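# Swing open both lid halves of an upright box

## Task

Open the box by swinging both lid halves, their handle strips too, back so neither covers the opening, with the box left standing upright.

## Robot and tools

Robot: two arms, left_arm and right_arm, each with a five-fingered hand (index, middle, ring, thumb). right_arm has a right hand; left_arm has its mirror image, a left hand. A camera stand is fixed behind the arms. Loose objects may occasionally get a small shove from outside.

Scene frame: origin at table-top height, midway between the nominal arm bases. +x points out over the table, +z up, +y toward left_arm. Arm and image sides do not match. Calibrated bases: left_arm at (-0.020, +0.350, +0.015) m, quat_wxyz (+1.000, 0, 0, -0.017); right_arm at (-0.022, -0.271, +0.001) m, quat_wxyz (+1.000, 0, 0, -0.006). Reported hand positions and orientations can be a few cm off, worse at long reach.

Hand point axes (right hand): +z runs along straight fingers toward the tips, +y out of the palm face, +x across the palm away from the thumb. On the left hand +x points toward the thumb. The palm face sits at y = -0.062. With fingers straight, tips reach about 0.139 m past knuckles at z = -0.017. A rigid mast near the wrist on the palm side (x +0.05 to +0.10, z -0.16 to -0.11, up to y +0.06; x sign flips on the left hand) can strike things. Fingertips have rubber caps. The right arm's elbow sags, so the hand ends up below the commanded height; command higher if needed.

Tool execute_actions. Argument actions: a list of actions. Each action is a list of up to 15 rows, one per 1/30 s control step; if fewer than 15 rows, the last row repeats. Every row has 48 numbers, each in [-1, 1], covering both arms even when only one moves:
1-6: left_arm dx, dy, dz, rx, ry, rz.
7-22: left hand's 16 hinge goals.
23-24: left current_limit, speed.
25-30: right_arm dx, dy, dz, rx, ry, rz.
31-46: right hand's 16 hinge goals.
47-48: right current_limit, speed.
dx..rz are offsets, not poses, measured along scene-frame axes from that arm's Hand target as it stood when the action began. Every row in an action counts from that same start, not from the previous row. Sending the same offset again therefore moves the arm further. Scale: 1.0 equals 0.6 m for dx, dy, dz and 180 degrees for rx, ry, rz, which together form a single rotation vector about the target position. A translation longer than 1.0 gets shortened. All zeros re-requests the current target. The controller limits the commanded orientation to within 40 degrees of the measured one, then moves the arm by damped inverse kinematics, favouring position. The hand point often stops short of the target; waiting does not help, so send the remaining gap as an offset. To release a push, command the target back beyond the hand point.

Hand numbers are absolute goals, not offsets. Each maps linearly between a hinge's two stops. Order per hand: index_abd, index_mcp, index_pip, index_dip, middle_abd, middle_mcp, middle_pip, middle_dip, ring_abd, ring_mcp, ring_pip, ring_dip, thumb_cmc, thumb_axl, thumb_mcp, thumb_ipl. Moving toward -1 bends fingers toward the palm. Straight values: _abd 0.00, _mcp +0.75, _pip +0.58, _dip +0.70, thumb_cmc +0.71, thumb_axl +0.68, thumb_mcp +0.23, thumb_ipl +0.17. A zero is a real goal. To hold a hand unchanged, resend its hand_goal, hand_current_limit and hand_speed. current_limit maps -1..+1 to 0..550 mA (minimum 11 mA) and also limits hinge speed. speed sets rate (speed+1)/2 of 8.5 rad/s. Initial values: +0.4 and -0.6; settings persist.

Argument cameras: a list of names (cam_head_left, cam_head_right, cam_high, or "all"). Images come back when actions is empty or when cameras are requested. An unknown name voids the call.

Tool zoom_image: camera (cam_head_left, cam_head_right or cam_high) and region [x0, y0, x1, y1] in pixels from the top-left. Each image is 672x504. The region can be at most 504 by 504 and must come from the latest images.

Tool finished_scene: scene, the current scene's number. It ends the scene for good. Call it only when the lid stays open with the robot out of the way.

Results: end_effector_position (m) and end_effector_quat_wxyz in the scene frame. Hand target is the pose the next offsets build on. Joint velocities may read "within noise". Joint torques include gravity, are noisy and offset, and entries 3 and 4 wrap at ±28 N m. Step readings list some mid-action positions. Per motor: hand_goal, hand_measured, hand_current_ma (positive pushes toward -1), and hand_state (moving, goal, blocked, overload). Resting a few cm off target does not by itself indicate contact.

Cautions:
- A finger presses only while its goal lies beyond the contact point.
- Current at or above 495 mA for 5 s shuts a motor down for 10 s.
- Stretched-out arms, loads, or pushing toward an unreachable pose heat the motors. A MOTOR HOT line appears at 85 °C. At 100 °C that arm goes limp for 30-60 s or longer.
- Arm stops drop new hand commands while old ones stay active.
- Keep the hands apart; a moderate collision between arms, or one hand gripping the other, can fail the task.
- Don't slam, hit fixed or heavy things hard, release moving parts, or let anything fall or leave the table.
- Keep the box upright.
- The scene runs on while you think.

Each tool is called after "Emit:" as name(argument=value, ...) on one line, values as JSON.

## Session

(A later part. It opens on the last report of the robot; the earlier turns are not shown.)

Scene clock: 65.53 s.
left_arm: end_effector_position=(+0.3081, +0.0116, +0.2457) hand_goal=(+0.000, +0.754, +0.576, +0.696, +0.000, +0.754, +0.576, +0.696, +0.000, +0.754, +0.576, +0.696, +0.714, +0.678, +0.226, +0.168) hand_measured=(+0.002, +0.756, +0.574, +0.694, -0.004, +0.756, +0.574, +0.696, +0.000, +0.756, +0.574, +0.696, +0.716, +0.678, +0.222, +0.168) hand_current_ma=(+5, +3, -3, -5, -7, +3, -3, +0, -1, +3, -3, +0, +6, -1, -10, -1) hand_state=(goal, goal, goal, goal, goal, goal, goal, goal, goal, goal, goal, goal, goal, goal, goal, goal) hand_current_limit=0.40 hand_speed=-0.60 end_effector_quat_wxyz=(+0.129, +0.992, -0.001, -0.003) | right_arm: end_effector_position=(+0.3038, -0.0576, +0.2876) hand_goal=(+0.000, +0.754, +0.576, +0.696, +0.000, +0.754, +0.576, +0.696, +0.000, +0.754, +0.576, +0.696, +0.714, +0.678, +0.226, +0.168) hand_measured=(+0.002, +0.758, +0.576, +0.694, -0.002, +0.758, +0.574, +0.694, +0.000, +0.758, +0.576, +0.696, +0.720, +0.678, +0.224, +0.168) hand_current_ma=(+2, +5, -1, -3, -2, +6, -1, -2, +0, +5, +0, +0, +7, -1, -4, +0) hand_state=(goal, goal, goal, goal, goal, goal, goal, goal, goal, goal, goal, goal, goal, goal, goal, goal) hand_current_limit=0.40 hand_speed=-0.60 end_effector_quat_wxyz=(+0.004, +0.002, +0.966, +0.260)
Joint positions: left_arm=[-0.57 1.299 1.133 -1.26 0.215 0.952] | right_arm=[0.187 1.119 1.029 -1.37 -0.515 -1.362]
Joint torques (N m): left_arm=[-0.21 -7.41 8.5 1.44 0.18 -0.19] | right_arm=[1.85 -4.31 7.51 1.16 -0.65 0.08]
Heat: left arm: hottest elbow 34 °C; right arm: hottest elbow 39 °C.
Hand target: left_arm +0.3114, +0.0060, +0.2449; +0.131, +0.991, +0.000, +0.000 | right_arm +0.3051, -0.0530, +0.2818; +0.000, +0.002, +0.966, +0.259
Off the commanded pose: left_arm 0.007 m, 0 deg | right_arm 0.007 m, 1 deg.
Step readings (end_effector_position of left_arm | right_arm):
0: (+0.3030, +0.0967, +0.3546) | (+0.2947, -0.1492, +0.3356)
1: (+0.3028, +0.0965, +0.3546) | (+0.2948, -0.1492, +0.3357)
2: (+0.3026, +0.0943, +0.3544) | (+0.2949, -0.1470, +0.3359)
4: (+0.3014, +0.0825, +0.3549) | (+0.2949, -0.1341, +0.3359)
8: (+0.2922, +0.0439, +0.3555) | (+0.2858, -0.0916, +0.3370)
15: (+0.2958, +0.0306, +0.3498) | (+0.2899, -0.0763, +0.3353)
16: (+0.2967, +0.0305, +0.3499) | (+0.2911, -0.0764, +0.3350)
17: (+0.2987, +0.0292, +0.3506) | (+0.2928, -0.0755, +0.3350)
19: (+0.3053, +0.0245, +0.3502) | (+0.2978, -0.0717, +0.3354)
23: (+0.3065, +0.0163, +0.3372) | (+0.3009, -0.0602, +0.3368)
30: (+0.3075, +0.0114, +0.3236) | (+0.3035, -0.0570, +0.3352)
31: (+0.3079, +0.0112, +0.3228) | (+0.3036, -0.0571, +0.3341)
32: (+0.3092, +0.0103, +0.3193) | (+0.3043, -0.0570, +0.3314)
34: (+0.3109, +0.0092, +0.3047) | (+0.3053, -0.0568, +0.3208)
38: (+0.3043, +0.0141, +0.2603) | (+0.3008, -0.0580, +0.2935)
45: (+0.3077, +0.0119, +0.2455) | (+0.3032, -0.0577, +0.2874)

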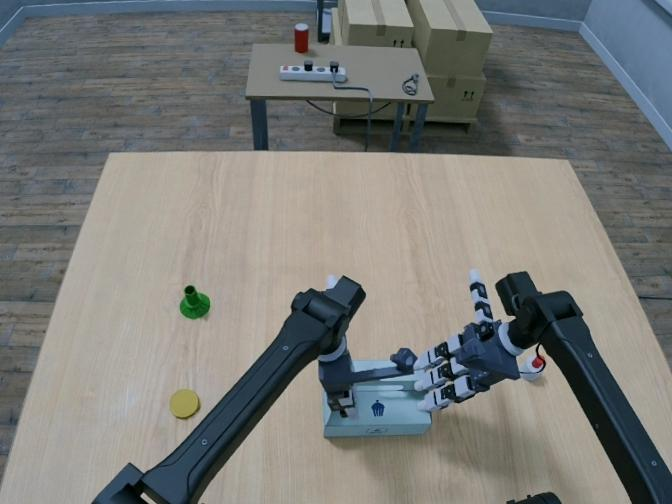

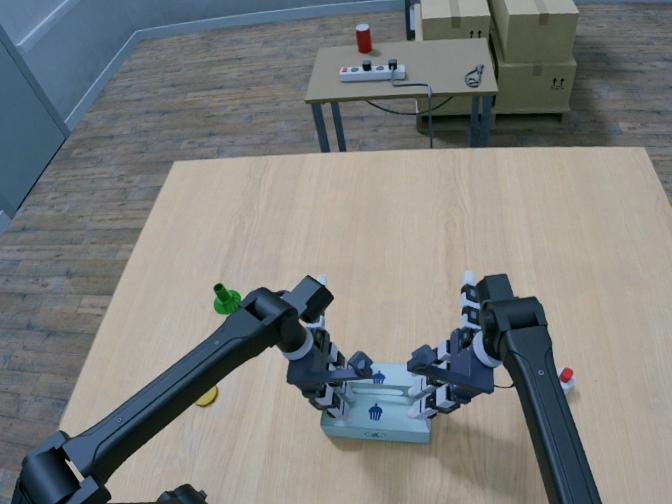

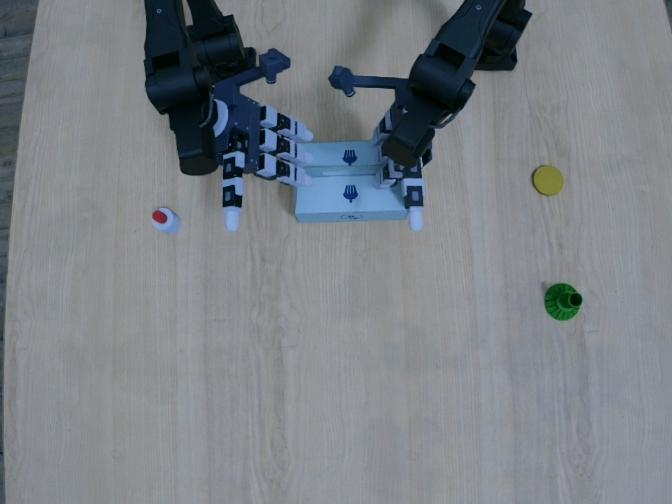

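Emit:
execute_actions(actions=[[[0,0.03,0,0,0,0,0,0.754,0.576,0.696,0,0.754,0.576,0.696,0,0.754,0.576,0.696,0.714,0.678,0.226,0.168,0.4,-0.6,-0.01,-0.04,-0.005,0,0,0,0,0.754,0.576,0.696,0,0.754,0.576,0.696,0,0.754,0.576,0.696,0.714,0.678,0.226,0.168,0.4,-0.6]]], cameras=["all"])

Emit:
zoom_image(camera="cam_head_left", region=[310, 300, 510, 450])

Emit:
zoom_image(camera="cam_high", region=[250, 80, 450, 240])

Scene clock: 67.20 s.
left_arm: end_effector_position=(+0.3090, +0.0184, +0.2409) hand_goal=(+0.000, +0.754, +0.576, +0.696, +0.000, +0.754, +0.576, +0.696, +0.000, +0.754, +0.576, +0.696, +0.714, +0.678, +0.226, +0.168) hand_measured=(+0.002, +0.748, +0.574, +0.694, -0.004, +0.754, +0.574, +0.696, +0.000, +0.756, +0.574, +0.696, +0.716, +0.678, +0.222, +0.168) hand_current_ma=(+4, -18, -4, -5, -6, -1, -3, +0, -1, +3, -3, +0, +6, -1, -10, -1) hand_state=(goal, goal, goal, goal, goal, goal, goal, goal, goal, goal, goal, goal, goal, goal, goal, goal) hand_current_limit=0.40 hand_speed=-0.60 end_effector_quat_wxyz=(+0.128, +0.992, -0.002, -0.007) | right_arm: end_effector_position=(+0.3021, -0.0689, +0.2837) hand_goal=(+0.000, +0.754, +0.576, +0.696, +0.000, +0.754, +0.576, +0.696, +0.000, +0.754, +0.576, +0.696, +0.714, +0.678, +0.226, +0.168) hand_measured=(+0.002, +0.750, +0.572, +0.694, +0.000, +0.740, +0.568, +0.694, +0.000, +0.758, +0.576, +0.696, +0.720, +0.678, +0.224, +0.168) hand_current_ma=(+2, -5, -3, -3, +0, -25, -11, -2, +0, +5, +0, +0, +7, -1, -4, +0) hand_state=(goal, goal, goal, goal, goal, goal, goal, goal, goal, goal, goal, goal, goal, goal, goal, goal) hand_current_limit=0.40 hand_speed=-0.60 end_effector_quat_wxyz=(+0.005, -0.005, +0.965, +0.263)
Joint positions: left_arm=[-0.551 1.299 1.121 -1.26 0.222 0.976] | right_arm=[0.147 1.119 1.017 -1.381 -0.525 -1.422]
Joint torques (N m): left_arm=[1.49 -9.58 7.69 0.98 0.13 -0.02] | right_arm=[-1.03 -5.48 6.97 -0.05 -0.54 -0.21]
Heat: left arm: hottest elbow 34 °C; right arm: hottest elbow 39 °C.
Hand target: left_arm +0.3114, +0.0240, +0.2450; +0.131, +0.991, +0.000, +0.000 | right_arm +0.2991, -0.0770, +0.2788; +0.000, +0.002, +0.966, +0.259
Off the commanded pose: left_arm 0.007 m, 1 deg | right_arm 0.010 m, 1 deg.
Step readings (end_effector_position of left_arm | right_arm):
0: (+0.3081, +0.0116, +0.2457) | (+0.3039, -0.0576, +0.2876)
1: (+0.3081, +0.0116, +0.2457) | (+0.3039, -0.0576, +0.2876)
2: (+0.3081, +0.0116, +0.2457) | (+0.3038, -0.0576, +0.2874)
4: (+0.3080, +0.0122, +0.2452) | (+0.3034, -0.0588, +0.2867)
8: (+0.3093, +0.0171, +0.2416) | (+0.3038, -0.0667, +0.2837)
15: (+0.3092, +0.0184, +0.2409) | (+0.3027, -0.0688, +0.2836)

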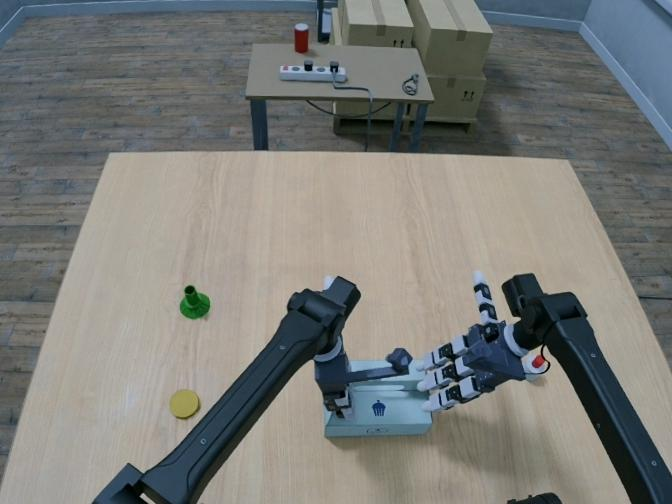

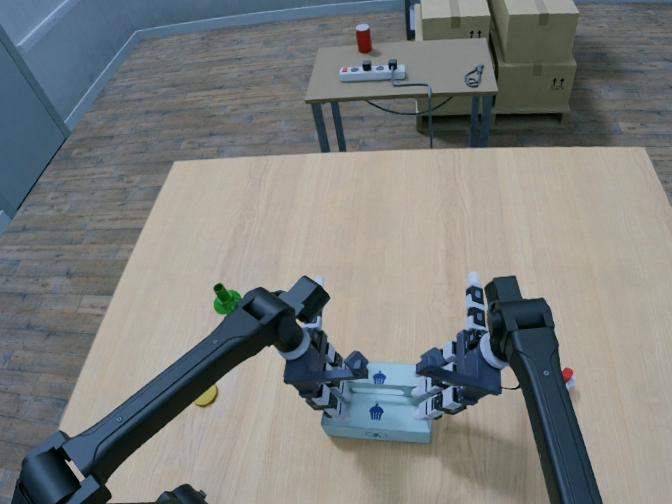

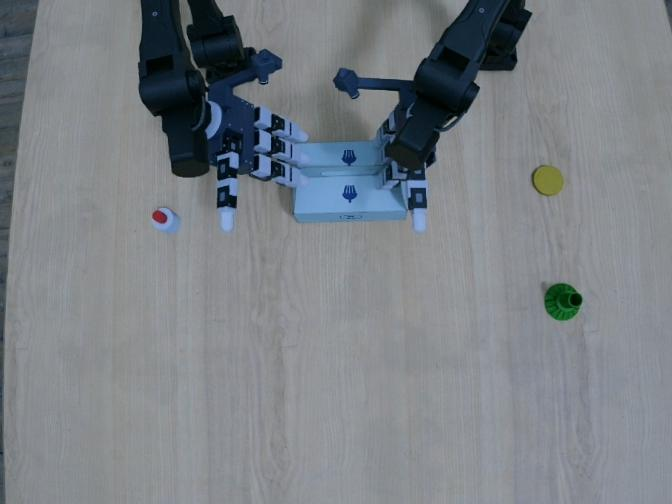

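Scaled by 2.520 from the camera's 672x504 image, which has a finer 960x720 frame.

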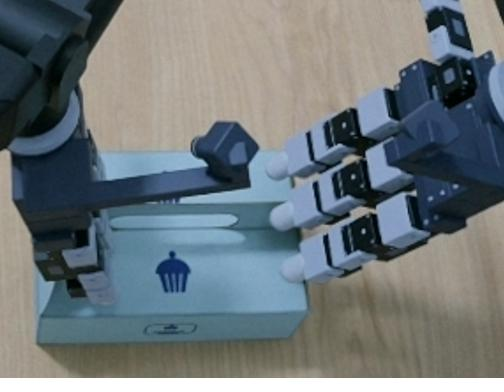

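Scaled by 2.520 from the camera's 672x504 image, which has a finer 960x720 frame.

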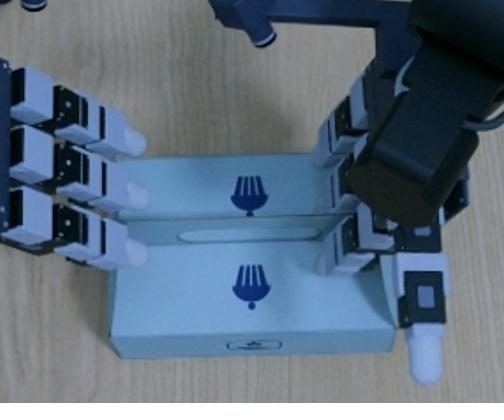

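Emit:
execute_actions(actions=[[[0,0,-0.04,0,0,0,0,0.754,0.576,0.696,0,0.754,0.576,0.696,0,0.754,0.576,0.696,0.714,0.678,0.226,0.168,0.4,-0.6,-0.005,0.01,-0.045,0,0,0,0,0.754,0.576,0.696,0,0.754,0.576,0.696,0,0.754,0.576,0.696,0.714,0.678,0.226,0.168,0.4,-0.6]],[[0,0,-0.02,0,0,0,0,0.754,0.576,0.696,0,0.754,0.576,0.696,0,0.754,0.576,0.696,0.714,0.678,0.226,0.168,0.4,-0.6,0,0,-0.02,0,0,0,0,0.754,0.576,0.696,0,0.754,0.576,0.696,0,0.754,0.576,0.696,0.714,0.678,0.226,0.168,0.4,-0.6]]], cameras=["all"])

Emit:
zoom_image(camera="cam_head_left", region=[310, 300, 510, 450])

Emit:
zoom_image(camera="cam_head_right", region=[280, 300, 480, 450])

Emit:
zoom_image(camera="cam_high", region=[250, 80, 450, 240])

Scene clock: 69.43 s.
left_arm: end_effector_position=(+0.3081, +0.0177, +0.2302) hand_goal=(+0.000, +0.754, +0.576, +0.696, +0.000, +0.754, +0.576, +0.696, +0.000, +0.754, +0.576, +0.696, +0.714, +0.678, +0.226, +0.168) hand_measured=(-0.008, +0.750, +0.576, +0.700, -0.010, +0.758, +0.580, +0.704, +0.000, +0.756, +0.574, +0.696, +0.718, +0.678, +0.222, +0.168) hand_current_ma=(-20, -8, +1, +8, -23, +12, +9, +24, -1, +3, -3, +0, +7, -1, -11, -1) hand_state=(goal, goal, goal, goal, goal, goal, goal, goal, goal, goal, goal, goal, goal, goal, goal, goal) hand_current_limit=0.40 hand_speed=-0.60 end_effector_quat_wxyz=(+0.143, +0.990, -0.006, +0.007) | right_arm: end_effector_position=(+0.2961, -0.0673, +0.2698) hand_goal=(+0.000, +0.754, +0.576, +0.696, +0.000, +0.754, +0.576, +0.696, +0.000, +0.754, +0.576, +0.696, +0.714, +0.678, +0.226, +0.168) hand_measured=(+0.000, +0.726, +0.560, +0.690, -0.004, +0.708, +0.556, +0.694, +0.000, +0.758, +0.576, +0.696, +0.720, +0.678, +0.224, +0.168) hand_current_ma=(+0, -66, -29, -6, -4, -128, -38, -2, +0, +6, +0, +0, +7, -1, -4, +0) hand_state=(goal, blocked, goal, goal, goal, blocked, goal, goal, goal, goal, goal, goal, goal, goal, goal, goal) hand_current_limit=0.40 hand_speed=-0.60 end_effector_quat_wxyz=(+0.021, -0.010, +0.961, +0.275)
Joint positions: left_arm=[-0.549 1.283 1.065 -1.179 0.232 0.979] | right_arm=[0.147 1.093 0.948 -1.302 -0.547 -1.422]
Joint torques (N m): left_arm=[1.26 -6.36 5.94 1.73 -0.27 -0.04] | right_arm=[0.62 -2.84 5 1.44 0.3 0.04]
Heat: left arm: hottest elbow 34 °C; right arm: hottest elbow 39 °C.
Hand target: left_arm +0.3114, +0.0239, +0.2090; +0.131, +0.991, +0.000, +0.000 | right_arm +0.2961, -0.0710, +0.2399; +0.000, +0.002, +0.966, +0.259
Off the commanded pose: left_arm 0.022 m, 2 deg | right_arm 0.030 m, 3 deg.
Step readings (end_effector_position of left_arm | right_arm):
0: (+0.3090, +0.0184, +0.2409) | (+0.3021, -0.0689, +0.2837)
1: (+0.3089, +0.0184, +0.2406) | (+0.3019, -0.0689, +0.2833)
2: (+0.3090, +0.0184, +0.2396) | (+0.3015, -0.0689, +0.2820)
4: (+0.3086, +0.0188, +0.2350) | (+0.3003, -0.0688, +0.2781)
8: (+0.3085, +0.0190, +0.2313) | (+0.2983, -0.0680, +0.2726)
15: (+0.3083, +0.0191, +0.2311) | (+0.2974, -0.0681, +0.2726)
16: (+0.3084, +0.0190, +0.2311) | (+0.2973, -0.0681, +0.2725)
17: (+0.3083, +0.0189, +0.2307) | (+0.2974, -0.0679, +0.2720)
19: (+0.3083, +0.0183, +0.2303) | (+0.2971, -0.0674, +0.2705)
23: (+0.3081, +0.0178, +0.2302) | (+0.2964, -0.0673, +0.2698)
30: (+0.3081, +0.0177, +0.2300) | (+0.2961, -0.0673, +0.2698)

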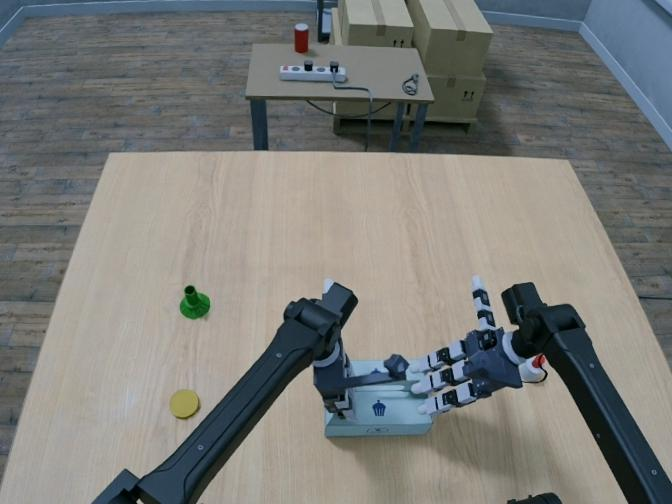

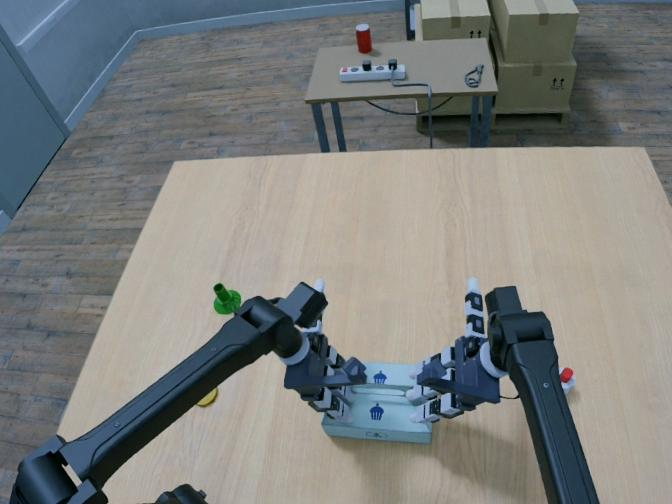

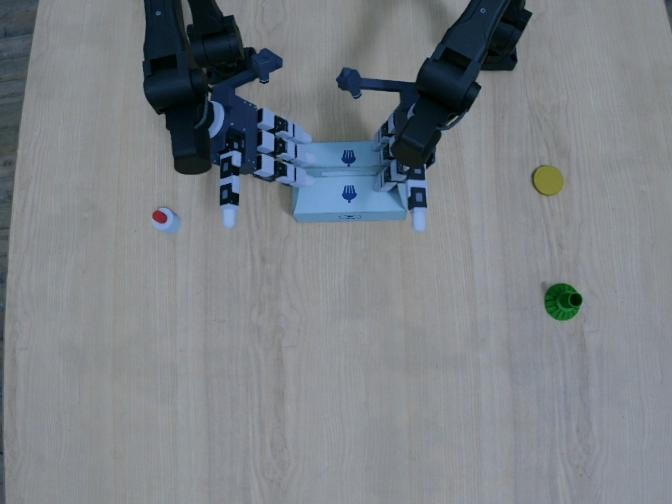

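Scaled by 2.520 from the camera's 672x504 image, which has a finer 960x720 frame.

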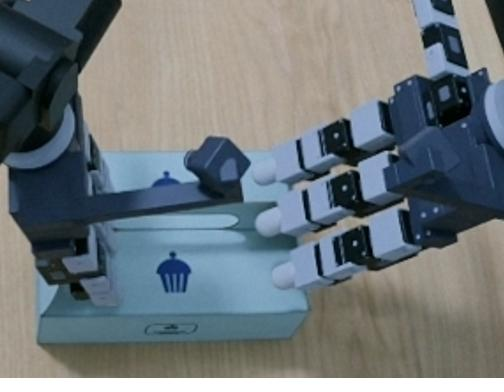

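Scaled by 2.520 from the camera's 672x504 image, which has a finer 960x720 frame.

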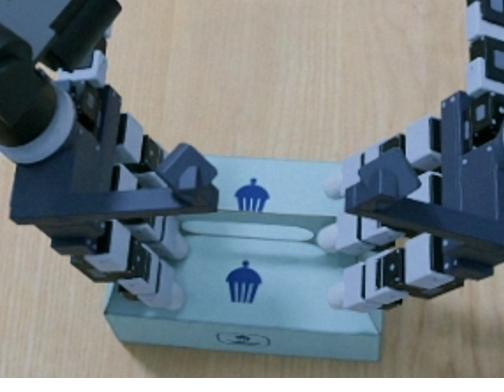

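Scaled by 2.520 from the camera's 672x504 image, which has a finer 960x720 frame.

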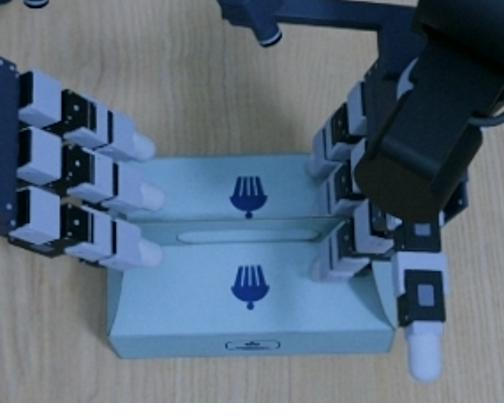

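Emit:
execute_actions(actions=[[[0,0.025,0,0,0,0,0,0.754,0.576,0.696,0,0.754,0.576,0.696,0,0.754,0.576,0.696,0.714,0.678,0.226,0.168,0.4,-0.6,0.003,-0.02,0,0,0,0,0,0.754,0.576,0.696,0,0.754,0.576,0.696,0,0.754,0.576,0.696,0.714,0.678,0.226,0.168,0.4,-0.6]],[[0,0.015,0,0,0,0,0,0.754,0.576,0.696,0,0.754,0.576,0.696,0,0.754,0.576,0.696,0.714,0.678,0.226,0.168,0.4,-0.6,0,-0.015,0,0,0,0,0,0.754,0.576,0.696,0,0.754,0.576,0.696,0,0.754,0.576,0.696,0.714,0.678,0.226,0.168,0.4,-0.6]]], cameras=["all"])

Emit:
zoom_image(camera="cam_head_left", region=[310, 300, 510, 450])

Emit:
zoom_image(camera="cam_head_right", region=[280, 300, 480, 450])

Emit:
zoom_image(camera="cam_high", region=[250, 80, 450, 240])

Scene clock: 71.27 s.
left_arm: end_effector_position=(+0.3087, +0.0303, +0.2332) hand_goal=(+0.000, +0.754, +0.576, +0.696, +0.000, +0.754, +0.576, +0.696, +0.000, +0.754, +0.576, +0.696, +0.714, +0.678, +0.226, +0.168) hand_measured=(-0.008, +0.728, +0.564, +0.698, -0.008, +0.736, +0.554, +0.700, +0.000, +0.738, +0.570, +0.696, +0.718, +0.678, +0.222, +0.168) hand_current_ma=(-16, -90, -30, +6, -18, -56, -65, +7, -1, -52, -16, +0, +7, -1, -11, -1) hand_state=(goal, blocked, goal, goal, goal, goal, blocked, goal, goal, goal, goal, goal, goal, goal, goal, goal) hand_current_limit=0.40 hand_speed=-0.60 end_effector_quat_wxyz=(+0.155, +0.988, -0.014, +0.012) | right_arm: end_effector_position=(+0.2959, -0.0774, +0.2710) hand_goal=(+0.000, +0.754, +0.576, +0.696, +0.000, +0.754, +0.576, +0.696, +0.000, +0.754, +0.576, +0.696, +0.714, +0.678, +0.226, +0.168) hand_measured=(-0.002, +0.716, +0.552, +0.686, -0.006, +0.692, +0.546, +0.692, +0.000, +0.758, +0.576, +0.696, +0.720, +0.678, +0.224, +0.168) hand_current_ma=(-1, -100, -48, -17, -6, -190, -65, -5, +0, +6, +0, +0, +7, -1, -4, +0) hand_state=(goal, blocked, blocked, goal, goal, blocked, blocked, goal, goal, goal, goal, goal, goal, goal, goal, goal) hand_current_limit=0.40 hand_speed=-0.60 end_effector_quat_wxyz=(+0.029, -0.022, +0.959, +0.280)
Joint positions: left_arm=[-0.51 1.26 1.043 -1.171 0.255 1.032] | right_arm=[0.109 1.093 0.946 -1.31 -0.56 -1.487]
Joint torques (N m): left_arm=[2.78 -6.65 5.57 0.7 -0.84 -0.01] | right_arm=[-1.85 -2.2 5.55 0.16 0.56 -0.12]
Heat: left arm: hottest elbow 34 °C; right arm: hottest elbow 39 °C.
Hand target: left_arm +0.3116, +0.0480, +0.2090; +0.131, +0.991, +0.000, +0.000 | right_arm +0.2979, -0.0921, +0.2398; +0.000, +0.002, +0.966, +0.259
Off the commanded pose: left_arm 0.030 m, 4 deg | right_arm 0.035 m, 5 deg.
Step readings (end_effector_position of left_arm | right_arm):
0: (+0.3081, +0.0177, +0.2302) | (+0.2960, -0.0673, +0.2697)
1: (+0.3082, +0.0178, +0.2302) | (+0.2960, -0.0673, +0.2697)
2: (+0.3078, +0.0180, +0.2301) | (+0.2960, -0.0673, +0.2697)
4: (+0.3077, +0.0196, +0.2304) | (+0.2959, -0.0677, +0.2698)
8: (+0.3079, +0.0226, +0.2308) | (+0.2957, -0.0691, +0.2700)
15: (+0.3074, +0.0232, +0.2311) | (+0.2952, -0.0698, +0.2699)
16: (+0.3072, +0.0232, +0.2310) | (+0.2951, -0.0697, +0.2700)
17: (+0.3073, +0.0235, +0.2310) | (+0.2952, -0.0701, +0.2700)
19: (+0.3074, +0.0251, +0.2316) | (+0.2953, -0.0717, +0.2704)
23: (+0.3085, +0.0293, +0.2329) | (+0.2963, -0.0763, +0.2708)
30: (+0.3088, +0.0303, +0.2332) | (+0.2960, -0.0773, +0.2709)

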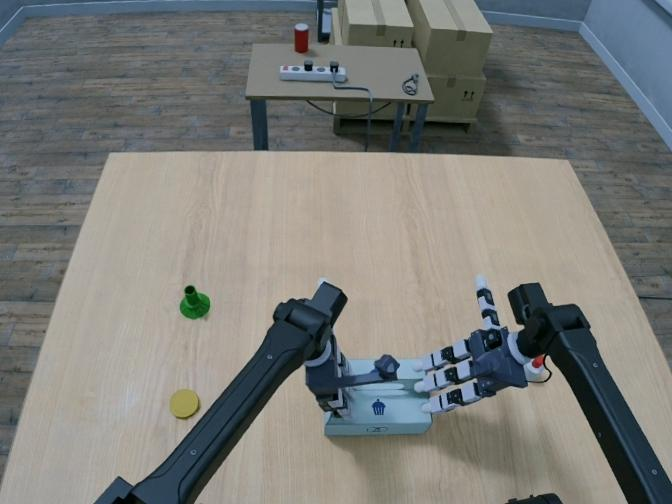

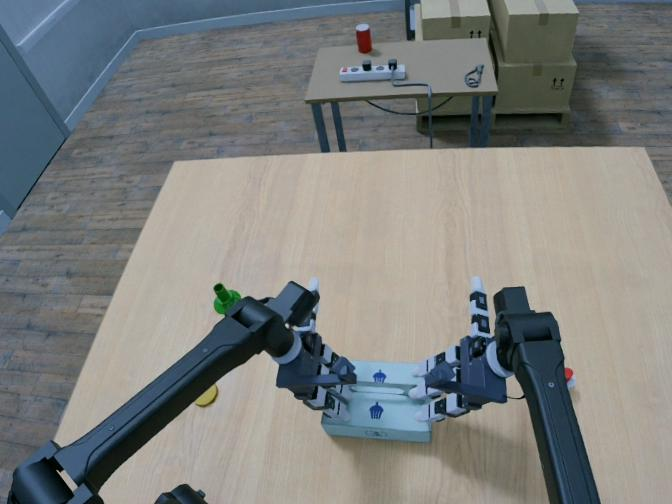

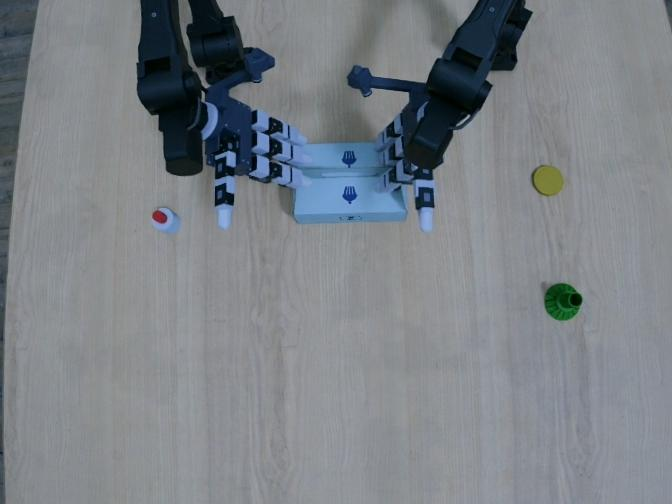

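Scaled by 2.520 from the camera's 672x504 image, which has a finer 960x720 frame.

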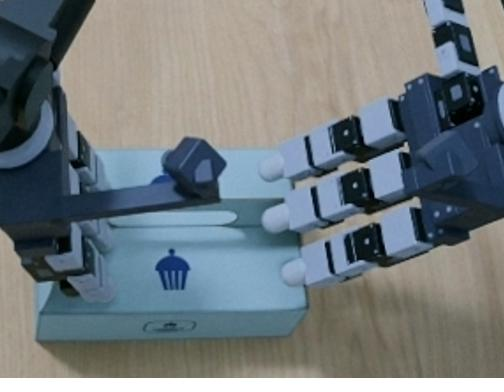

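Scaled by 2.520 from the camera's 672x504 image, which has a finer 960x720 frame.

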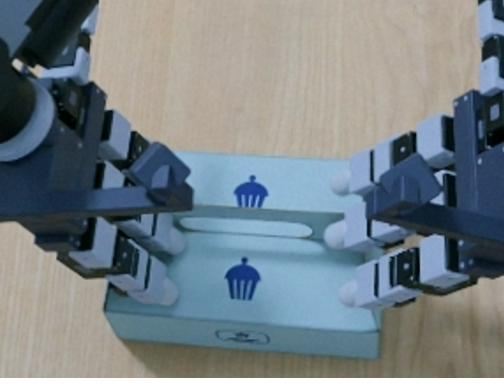

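Scaled by 2.520 from the camera's 672x504 image, which has a finer 960x720 frame.

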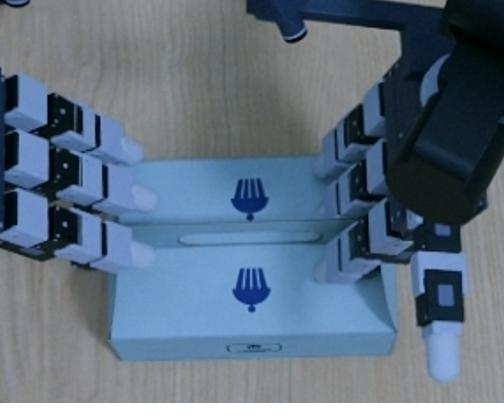

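Emit:
zoom_image(camera="cam_high", region=[370, 130, 420, 230])

Emit:
zoom_image(camera="cam_head_right", region=[310, 350, 370, 440])

Emit:
zoom_image(camera="cam_head_left", region=[400, 340, 450, 440])

Scaled by 5.040 from the camera's 672x504 image, which has a finer 960x720 frame.

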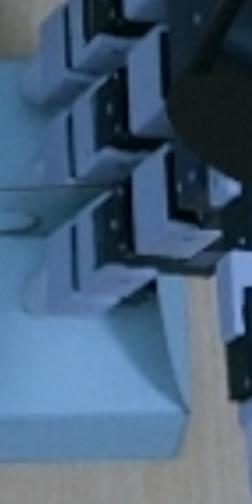

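Scaled by 5.600 from the camera's 672x504 image, which has a finer 960x720 frame.

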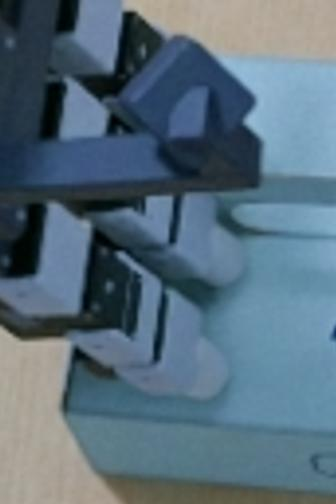

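Scaled by 5.040 from the camera's 672x504 image, which has a finer 960x720 frame.

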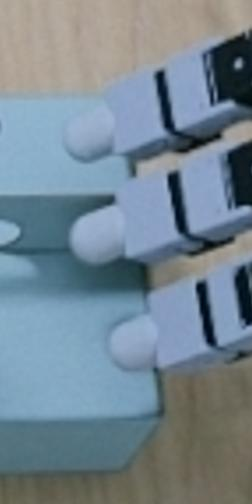

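Emit:
execute_actions(actions=[[[0,-0.045,0,0,0,0,0,0.754,0.576,0.696,0,0.754,0.576,0.696,0,0.754,0.576,0.696,0.714,0.678,0.226,0.168,0.4,-0.6,0.003,0.045,0,0,0,0,0,0.754,0.576,0.696,0,0.754,0.576,0.696,0,0.754,0.576,0.696,0.714,0.678,0.226,0.168,0.4,-0.6]]], cameras=["all"])

Emit:
zoom_image(camera="cam_head_right", region=[320, 350, 440, 440])

Emit:
zoom_image(camera="cam_high", region=[290, 140, 410, 230])

Emit:
execute_actions(actions=[[[0,0,0.07,0,0,0,0,0.754,0.576,0.696,0,0.754,0.576,0.696,0,0.754,0.576,0.696,0.714,0.678,0.226,0.168,0.4,-0.6,0.003,0,0.08,0,0,0,0,0.754,0.576,0.696,0,0.754,0.576,0.696,0,0.754,0.576,0.696,0.714,0.678,0.226,0.168,0.4,-0.6]]], cameras=["all"])

Emit:
zoom_image(camera="cam_head_right", region=[320, 350, 440, 440])

Emit:
zoom_image(camera="cam_high", region=[290, 140, 410, 230])

Scene clock: 76.57 s.
left_arm: end_effector_position=(+0.3076, +0.0226, +0.2305) hand_goal=(+0.000, +0.754, +0.576, +0.696, +0.000, +0.754, +0.576, +0.696, +0.000, +0.754, +0.576, +0.696, +0.714, +0.678, +0.226, +0.168) hand_measured=(-0.004, +0.734, +0.566, +0.698, -0.006, +0.742, +0.566, +0.698, +0.000, +0.748, +0.570, +0.696, +0.718, +0.678, +0.222, +0.168) hand_current_ma=(-7, -66, -27, +6, -13, -34, -30, +5, -1, -15, -14, +0, +7, -1, -11, -1) hand_state=(goal, blocked, goal, goal, goal, goal, goal, goal, goal, goal, goal, goal, goal, goal, goal, goal) hand_current_limit=0.40 hand_speed=-0.60 end_effector_quat_wxyz=(+0.149, +0.989, -0.010, +0.018) | right_arm: end_effector_position=(+0.2982, -0.0676, +0.2688) hand_goal=(+0.000, +0.754, +0.576, +0.696, +0.000, +0.754, +0.576, +0.696, +0.000, +0.754, +0.576, +0.696, +0.714, +0.678, +0.226, +0.168) hand_measured=(-0.002, +0.716, +0.552, +0.686, -0.006, +0.692, +0.550, +0.696, +0.000, +0.758, +0.576, +0.696, +0.720, +0.678, +0.224, +0.168) hand_current_ma=(-1, -97, -48, -17, -6, -189, -55, +0, +0, +6, +0, +0, +7, -1, -4, +0) hand_state=(goal, blocked, blocked, goal, goal, blocked, blocked, goal, goal, goal, goal, goal, goal, goal, goal, goal) hand_current_limit=0.40 hand_speed=-0.60 end_effector_quat_wxyz=(+0.025, -0.010, +0.961, +0.274)
Joint positions: left_arm=[-0.539 1.265 1.043 -1.157 0.232 0.995] | right_arm=[0.148 1.093 0.946 -1.29 -0.542 -1.417]
Joint torques (N m): left_arm=[0.09 -4.31 7.87 0.9 -0.33 -0.28] | right_arm=[1.96 -2.14 5.64 1.47 0.21 0.2]
Heat: left arm: hottest elbow 34 °C; right arm: hottest elbow 39 °C.
Hand target: left_arm +0.3115, +0.0209, +0.2091; +0.131, +0.991, +0.000, +0.000 | right_arm +0.2997, -0.0651, +0.2398; +0.000, +0.002, +0.966, +0.259
Off the commanded pose: left_arm 0.022 m, 3 deg | right_arm 0.029 m, 4 deg.
Step readings (end_effector_position of left_arm | right_arm):
0: (+0.3087, +0.0303, +0.2332) | (+0.2959, -0.0773, +0.2710)
1: (+0.3087, +0.0303, +0.2332) | (+0.2959, -0.0773, +0.2710)
2: (+0.3087, +0.0300, +0.2333) | (+0.2960, -0.0774, +0.2709)
4: (+0.3085, +0.0289, +0.2329) | (+0.2964, -0.0760, +0.2706)
8: (+0.3072, +0.0240, +0.2318) | (+0.2964, -0.0689, +0.2694)
15: (+0.3074, +0.0226, +0.2305) | (+0.2978, -0.0676, +0.2688)

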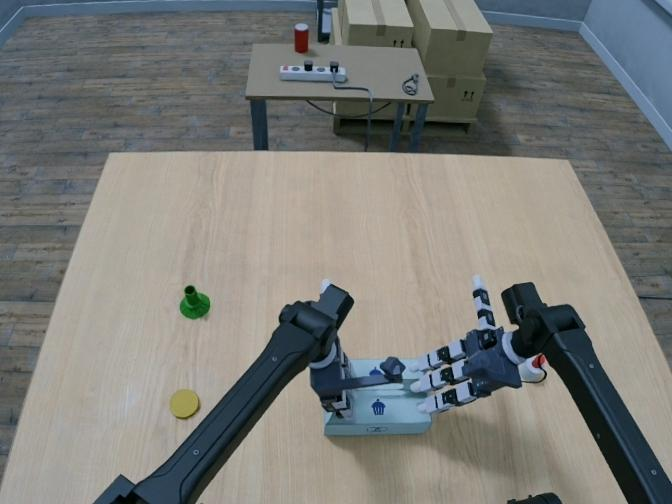

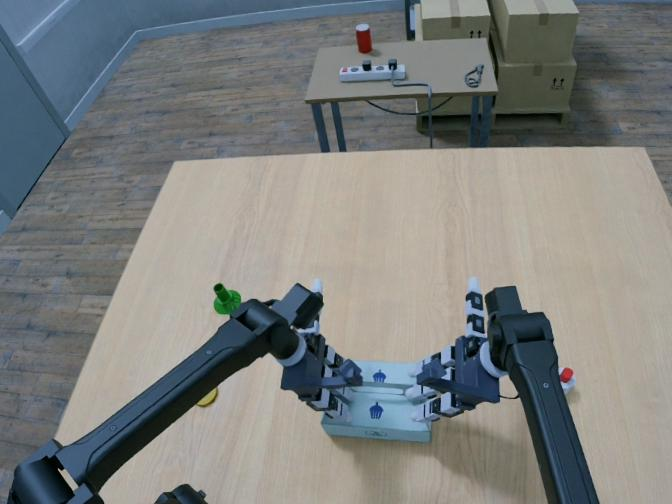

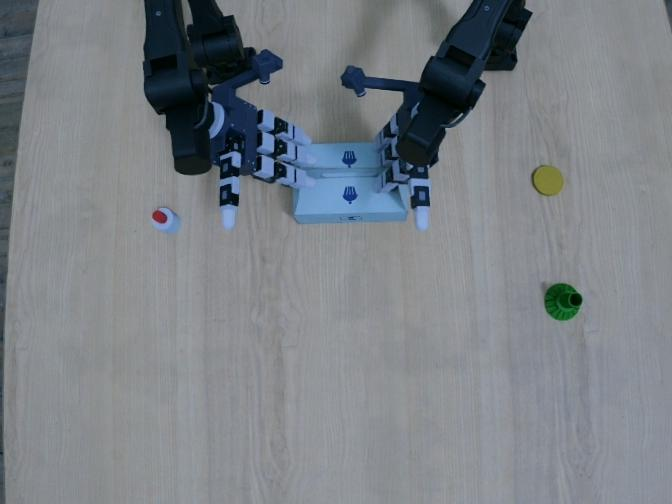

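Scaled by 4.200 from the camera's 672x504 image, which has a finer 960x720 frame.

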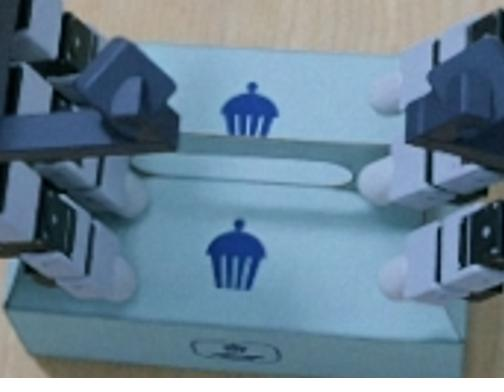

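Scaled by 4.200 from the camera's 672x504 image, which has a finer 960x720 frame.

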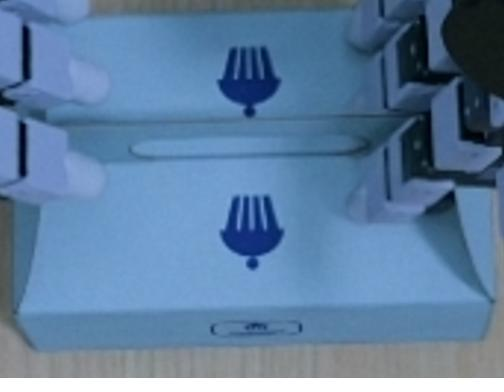

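Scene clock: 77.30 s.
left_arm: end_effector_position=(+0.3001, +0.0257, +0.2414) hand_goal=(+0.000, +0.754, +0.576, +0.696, +0.000, +0.754, +0.576, +0.696, +0.000, +0.754, +0.576, +0.696, +0.714, +0.678, +0.226, +0.168) hand_measured=(-0.002, +0.734, +0.566, +0.698, -0.004, +0.744, +0.566, +0.698, +0.000, +0.754, +0.574, +0.696, +0.718, +0.678, +0.222, +0.168) hand_current_ma=(-5, -63, -26, +6, -6, -32, -24, +5, -1, -2, -5, +0, +7, -1, -11, -1) hand_state=(goal, goal, goal, goal, goal, goal, goal, goal, goal, goal, goal, goal, goal, goal, goal, goal) hand_current_limit=0.40 hand_speed=-0.60 end_effector_quat_wxyz=(+0.133, +0.991, -0.007, -0.005) | right_arm: end_effector_position=(+0.2912, -0.0672, +0.2766) hand_goal=(+0.000, +0.754, +0.576, +0.696, +0.000, +0.754, +0.576, +0.696, +0.000, +0.754, +0.576, +0.696, +0.714, +0.678, +0.226, +0.168) hand_measured=(+0.010, +0.730, +0.558, +0.686, +0.000, +0.718, +0.552, +0.694, +0.000, +0.758, +0.576, +0.696, +0.720, +0.678, +0.224, +0.168) hand_current_ma=(+13, -57, -36, -15, +1, -96, -48, -2, +0, +6, +0, +0, +7, -1, -4, +0) hand_state=(goal, blocked, goal, goal, goal, blocked, blocked, goal, goal, goal, goal, goal, goal, goal, goal, goal) hand_current_limit=0.40 hand_speed=-0.60 end_effector_quat_wxyz=(-0.004, -0.001, +0.964, +0.266)
Joint positions: left_arm=[-0.544 1.267 1.09 -1.257 0.228 0.992] | right_arm=[0.155 1.098 0.982 -1.378 -0.534 -1.408]
Joint torques (N m): left_arm=[0.38 -6.3 11.32 0.27 -0.14 -0.26] | right_arm=[1.44 -3.49 11.15 -0.14 -0.13 0.11]
Heat: left arm: hottest elbow 34 °C; right arm: hottest elbow 39 °C.
Hand target: left_arm +0.3114, +0.0210, +0.2510; +0.131, +0.991, +0.000, +0.000 | right_arm +0.3014, -0.0650, +0.2877; +0.000, +0.002, +0.966, +0.259
Off the commanded pose: left_arm 0.016 m, 1 deg | right_arm 0.015 m, 1 deg.
Step readings (end_effector_position of left_arm | right_arm):
0: (+0.3076, +0.0226, +0.2305) | (+0.2982, -0.0676, +0.2688)
1: (+0.3077, +0.0226, +0.2307) | (+0.2982, -0.0676, +0.2688)
2: (+0.3077, +0.0227, +0.2317) | (+0.2981, -0.0676, +0.2691)
4: (+0.3063, +0.0243, +0.2336) | (+0.2972, -0.0679, +0.2712)
8: (+0.3020, +0.0262, +0.2374) | (+0.2937, -0.0681, +0.2762)
15: (+0.3002, +0.0257, +0.2410) | (+0.2913, -0.0673, +0.2766)

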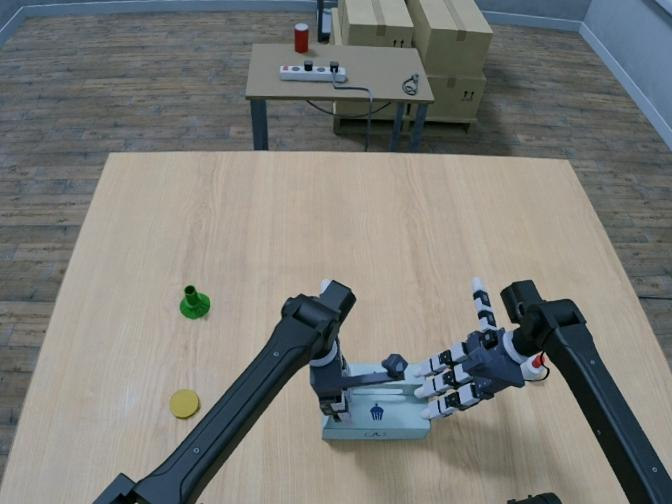

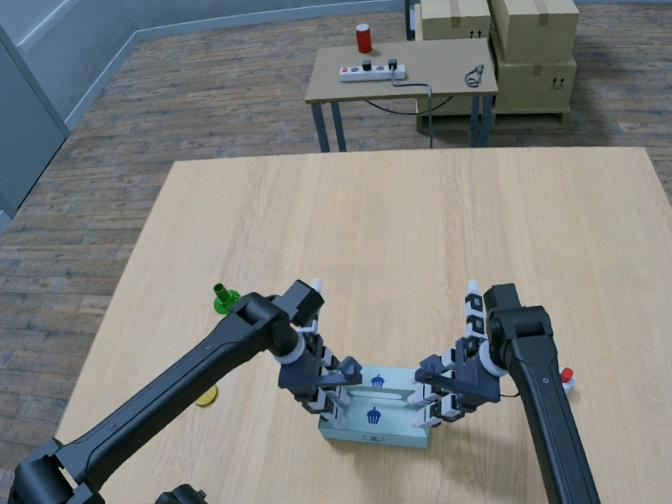

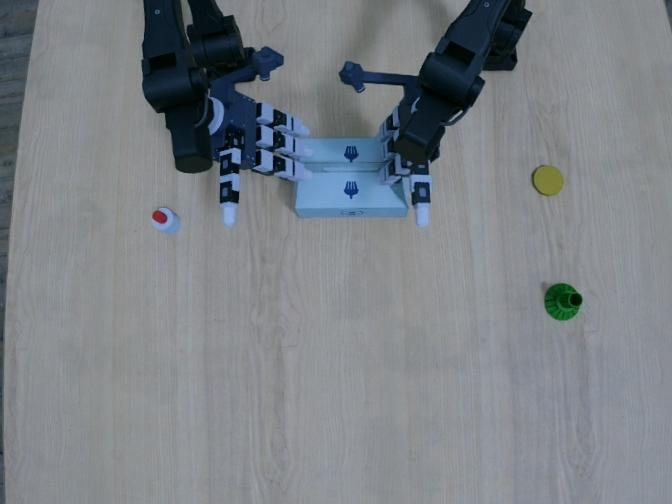

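Scaled by 4.200 from the camera's 672x504 image, which has a finer 960x720 frame.

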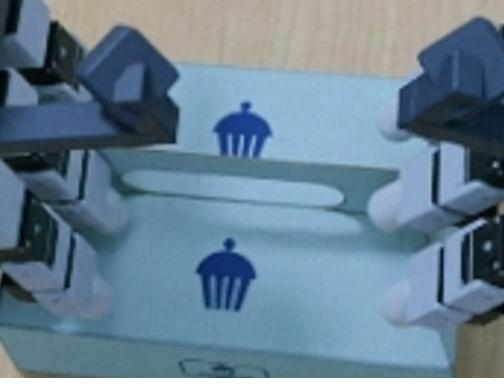

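Scaled by 4.200 from the camera's 672x504 image, which has a finer 960x720 frame.

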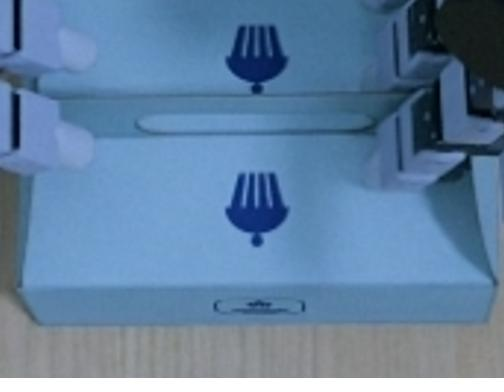

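Emit:
execute_actions(actions=[[[0.02,-0.015,0.08,0,0,0,0,0.754,0.576,0.696,0,0.754,0.576,0.696,0,0.754,0.576,0.696,0.714,0.678,0.226,0.168,0.4,-0.6,0.02,0.02,0.08,0,0,0,0,0.754,0.576,0.696,0,0.754,0.576,0.696,0,0.754,0.576,0.696,0.714,0.678,0.226,0.168,0.4,-0.6]],[[0,0.0,0.14,0,0,0,0,0.754,0.576,0.696,0,0.754,0.576,0.696,0,0.754,0.576,0.696,0.714,0.678,0.226,0.168,0.4,-0.6,0,0.0,0.1,0,0,0,0,0.754,0.576,0.696,0,0.754,0.576,0.696,0,0.754,0.576,0.696,0.714,0.678,0.226,0.168,0.4,-0.6]],[[0.1,0.22,0.1,0,0,0,0,0.754,0.576,0.696,0,0.754,0.576,0.696,0,0.754,0.576,0.696,0.714,0.678,0.226,0.168,0.4,-0.6,0.1,-0.2,0.05,0,0,0,0,0.754,0.576,0.696,0,0.754,0.576,0.696,0,0.754,0.576,0.696,0.714,0.678,0.226,0.168,0.4,-0.6]]], cameras=["all"])

Emit:
zoom_image(camera="cam_head_left", region=[405, 345, 445, 445])

Emit:
zoom_image(camera="cam_head_right", region=[310, 345, 350, 445])

Emit:
zoom_image(camera="cam_high", region=[285, 130, 325, 230])

Emit:
zoom_image(camera="cam_high", region=[380, 130, 420, 230])

Scene clock: 82.73 s.
left_arm: end_effector_position=(+0.3796, +0.1473, +0.4281) hand_goal=(+0.000, +0.754, +0.576, +0.696, +0.000, +0.754, +0.576, +0.696, +0.000, +0.754, +0.576, +0.696, +0.714, +0.678, +0.226, +0.168) hand_measured=(-0.002, +0.756, +0.574, +0.698, -0.002, +0.756, +0.576, +0.698, +0.000, +0.756, +0.574, +0.696, +0.718, +0.678, +0.222, +0.168) hand_current_ma=(-4, +6, -2, +5, -3, +5, +0, +5, -1, +3, -3, +0, +9, -1, -11, -1) hand_state=(goal, goal, goal, goal, goal, goal, goal, goal, goal, goal, goal, goal, goal, goal, goal, goal) hand_current_limit=0.40 hand_speed=-0.60 end_effector_quat_wxyz=(+0.155, +0.986, +0.020, +0.050) | right_arm: end_effector_position=(+0.3662, -0.1723, +0.4101) hand_goal=(+0.000, +0.754, +0.576, +0.696, +0.000, +0.754, +0.576, +0.696, +0.000, +0.754, +0.576, +0.696, +0.714, +0.678, +0.226, +0.168) hand_measured=(+0.002, +0.758, +0.576, +0.694, +0.000, +0.758, +0.574, +0.694, +0.000, +0.758, +0.576, +0.696, +0.720, +0.678, +0.222, +0.168) hand_current_ma=(+1, +5, -1, -3, +1, +6, -1, -2, +0, +5, +0, +0, +7, -1, -5, +0) hand_state=(goal, goal, goal, goal, goal, goal, goal, goal, goal, goal, goal, goal, goal, goal, goal, goal) hand_current_limit=0.40 hand_speed=-0.60 end_effector_quat_wxyz=(+0.076, +0.037, +0.959, +0.270)
Joint positions: left_arm=[-0.16 1.298 1.587 -1.69 0.281 1.313] | right_arm=[-0.165 1.227 1.414 -1.67 -0.563 -1.644]
Joint torques (N m): left_arm=[0.15 -7.36 11.17 0.58 0.42 0.02] | right_arm=[0.79 -5.25 11.38 0.06 -0.88 -0.22]
Heat: left arm: hottest elbow 35 °C; right arm: hottest elbow 40 °C.
Hand target: left_arm +0.3834, +0.1439, +0.4430; +0.131, +0.991, +0.000, +0.000 | right_arm +0.3734, -0.1730, +0.4259; +0.000, +0.002, +0.966, +0.259
Off the commanded pose: left_arm 0.016 m, 7 deg | right_arm 0.017 m, 10 deg.
joint sent to its limit (left arm) — joint 4 (wrist pitch), lower limit. The joint targets are off in orientation, not in position.
joint sent to its limit (right arm) — joint 4 (wrist pitch), lower limit. The joint targets are off in orientation, not in position.
Step readings (end_effector_position of left_arm | right_arm):
0: (+0.3001, +0.0257, +0.2414) | (+0.2912, -0.0672, +0.2766)
1: (+0.3002, +0.0256, +0.2420) | (+0.2914, -0.0672, +0.2773)
2: (+0.3001, +0.0256, +0.2440) | (+0.2911, -0.0668, +0.2790)
4: (+0.3013, +0.0247, +0.2518) | (+0.2920, -0.0650, +0.2869)
8: (+0.3100, +0.0203, +0.2809) | (+0.3001, -0.0614, +0.3129)
15: (+0.3138, +0.0183, +0.2955) | (+0.3046, -0.0598, +0.3268)
16: (+0.3135, +0.0186, +0.2954) | (+0.3047, -0.0598, +0.3259)
17: (+0.3121, +0.0195, +0.2971) | (+0.3040, -0.0599, +0.3266)
19: (+0.3103, +0.0208, +0.3074) | (+0.3031, -0.0602, +0.3339)
23: (+0.3148, +0.0180, +0.3534) | (+0.3061, -0.0598, +0.3653)
30: (+0.3153, +0.0177, +0.3810) | (+0.3071, -0.0595, +0.3856)
31: (+0.3149, +0.0186, +0.3802) | (+0.3069, -0.0598, +0.3852)
32: (+0.3153, +0.0229, +0.3811) | (+0.3080, -0.0627, +0.3860)
34: (+0.3250, +0.0438, +0.3847) | (+0.3182, -0.0815, +0.3905)
38: (+0.3720, +0.1191, +0.4026) | (+0.3537, -0.1483, +0.4008)
45: (+0.3846, +0.1496, +0.4268) | (+0.3684, -0.1735, +0.4091)

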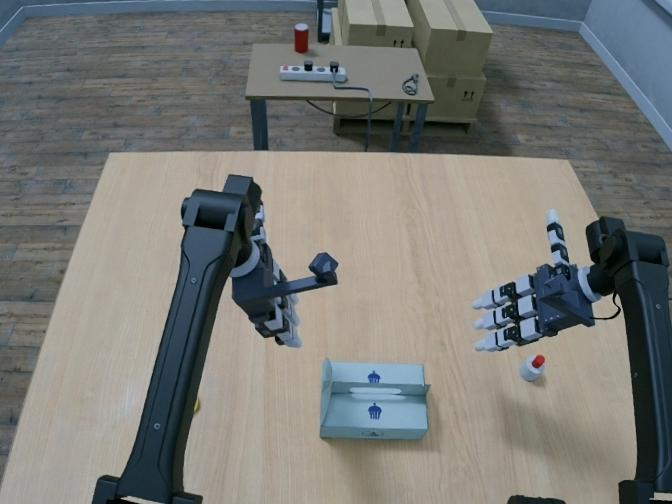

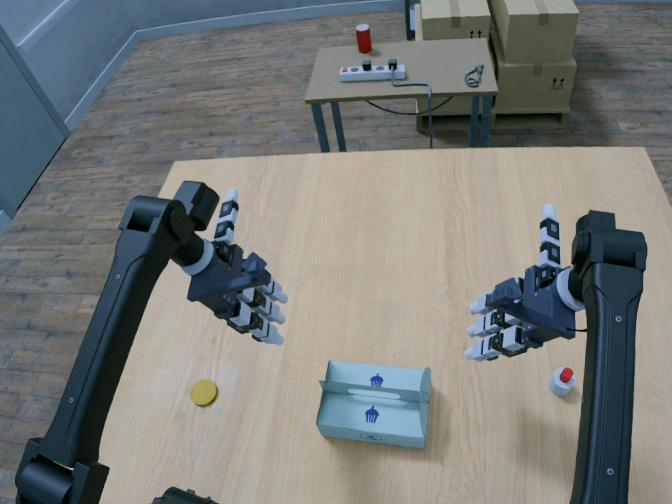

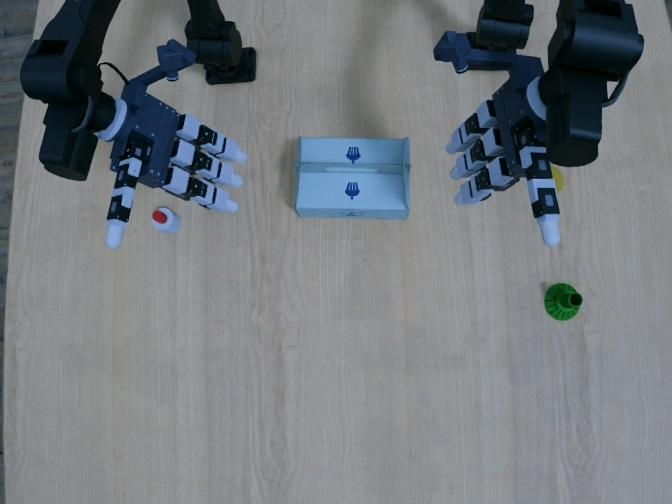

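Scaled by 5.040 from the camera's 672x504 image, which has a finer 960x720 frame.

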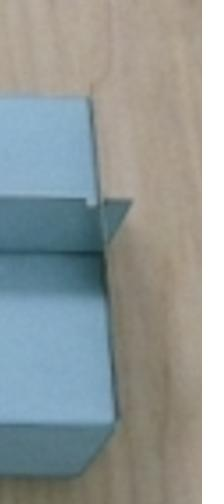

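Scaled by 5.040 from the camera's 672x504 image, which has a finer 960x720 frame.

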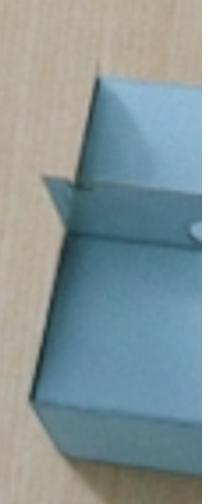

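Scaled by 5.040 from the camera's 672x504 image, which has a finer 960x720 frame.

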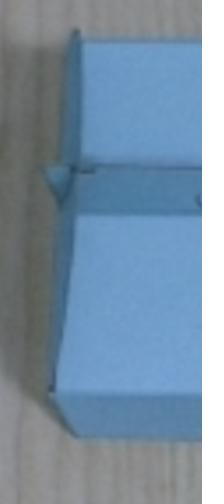

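Scaled by 5.040 from the camera's 672x504 image, which has a finer 960x720 frame.

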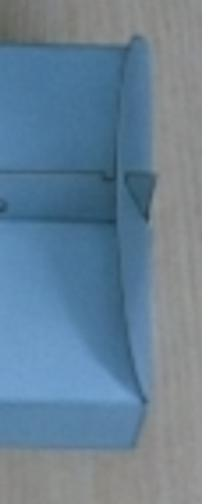

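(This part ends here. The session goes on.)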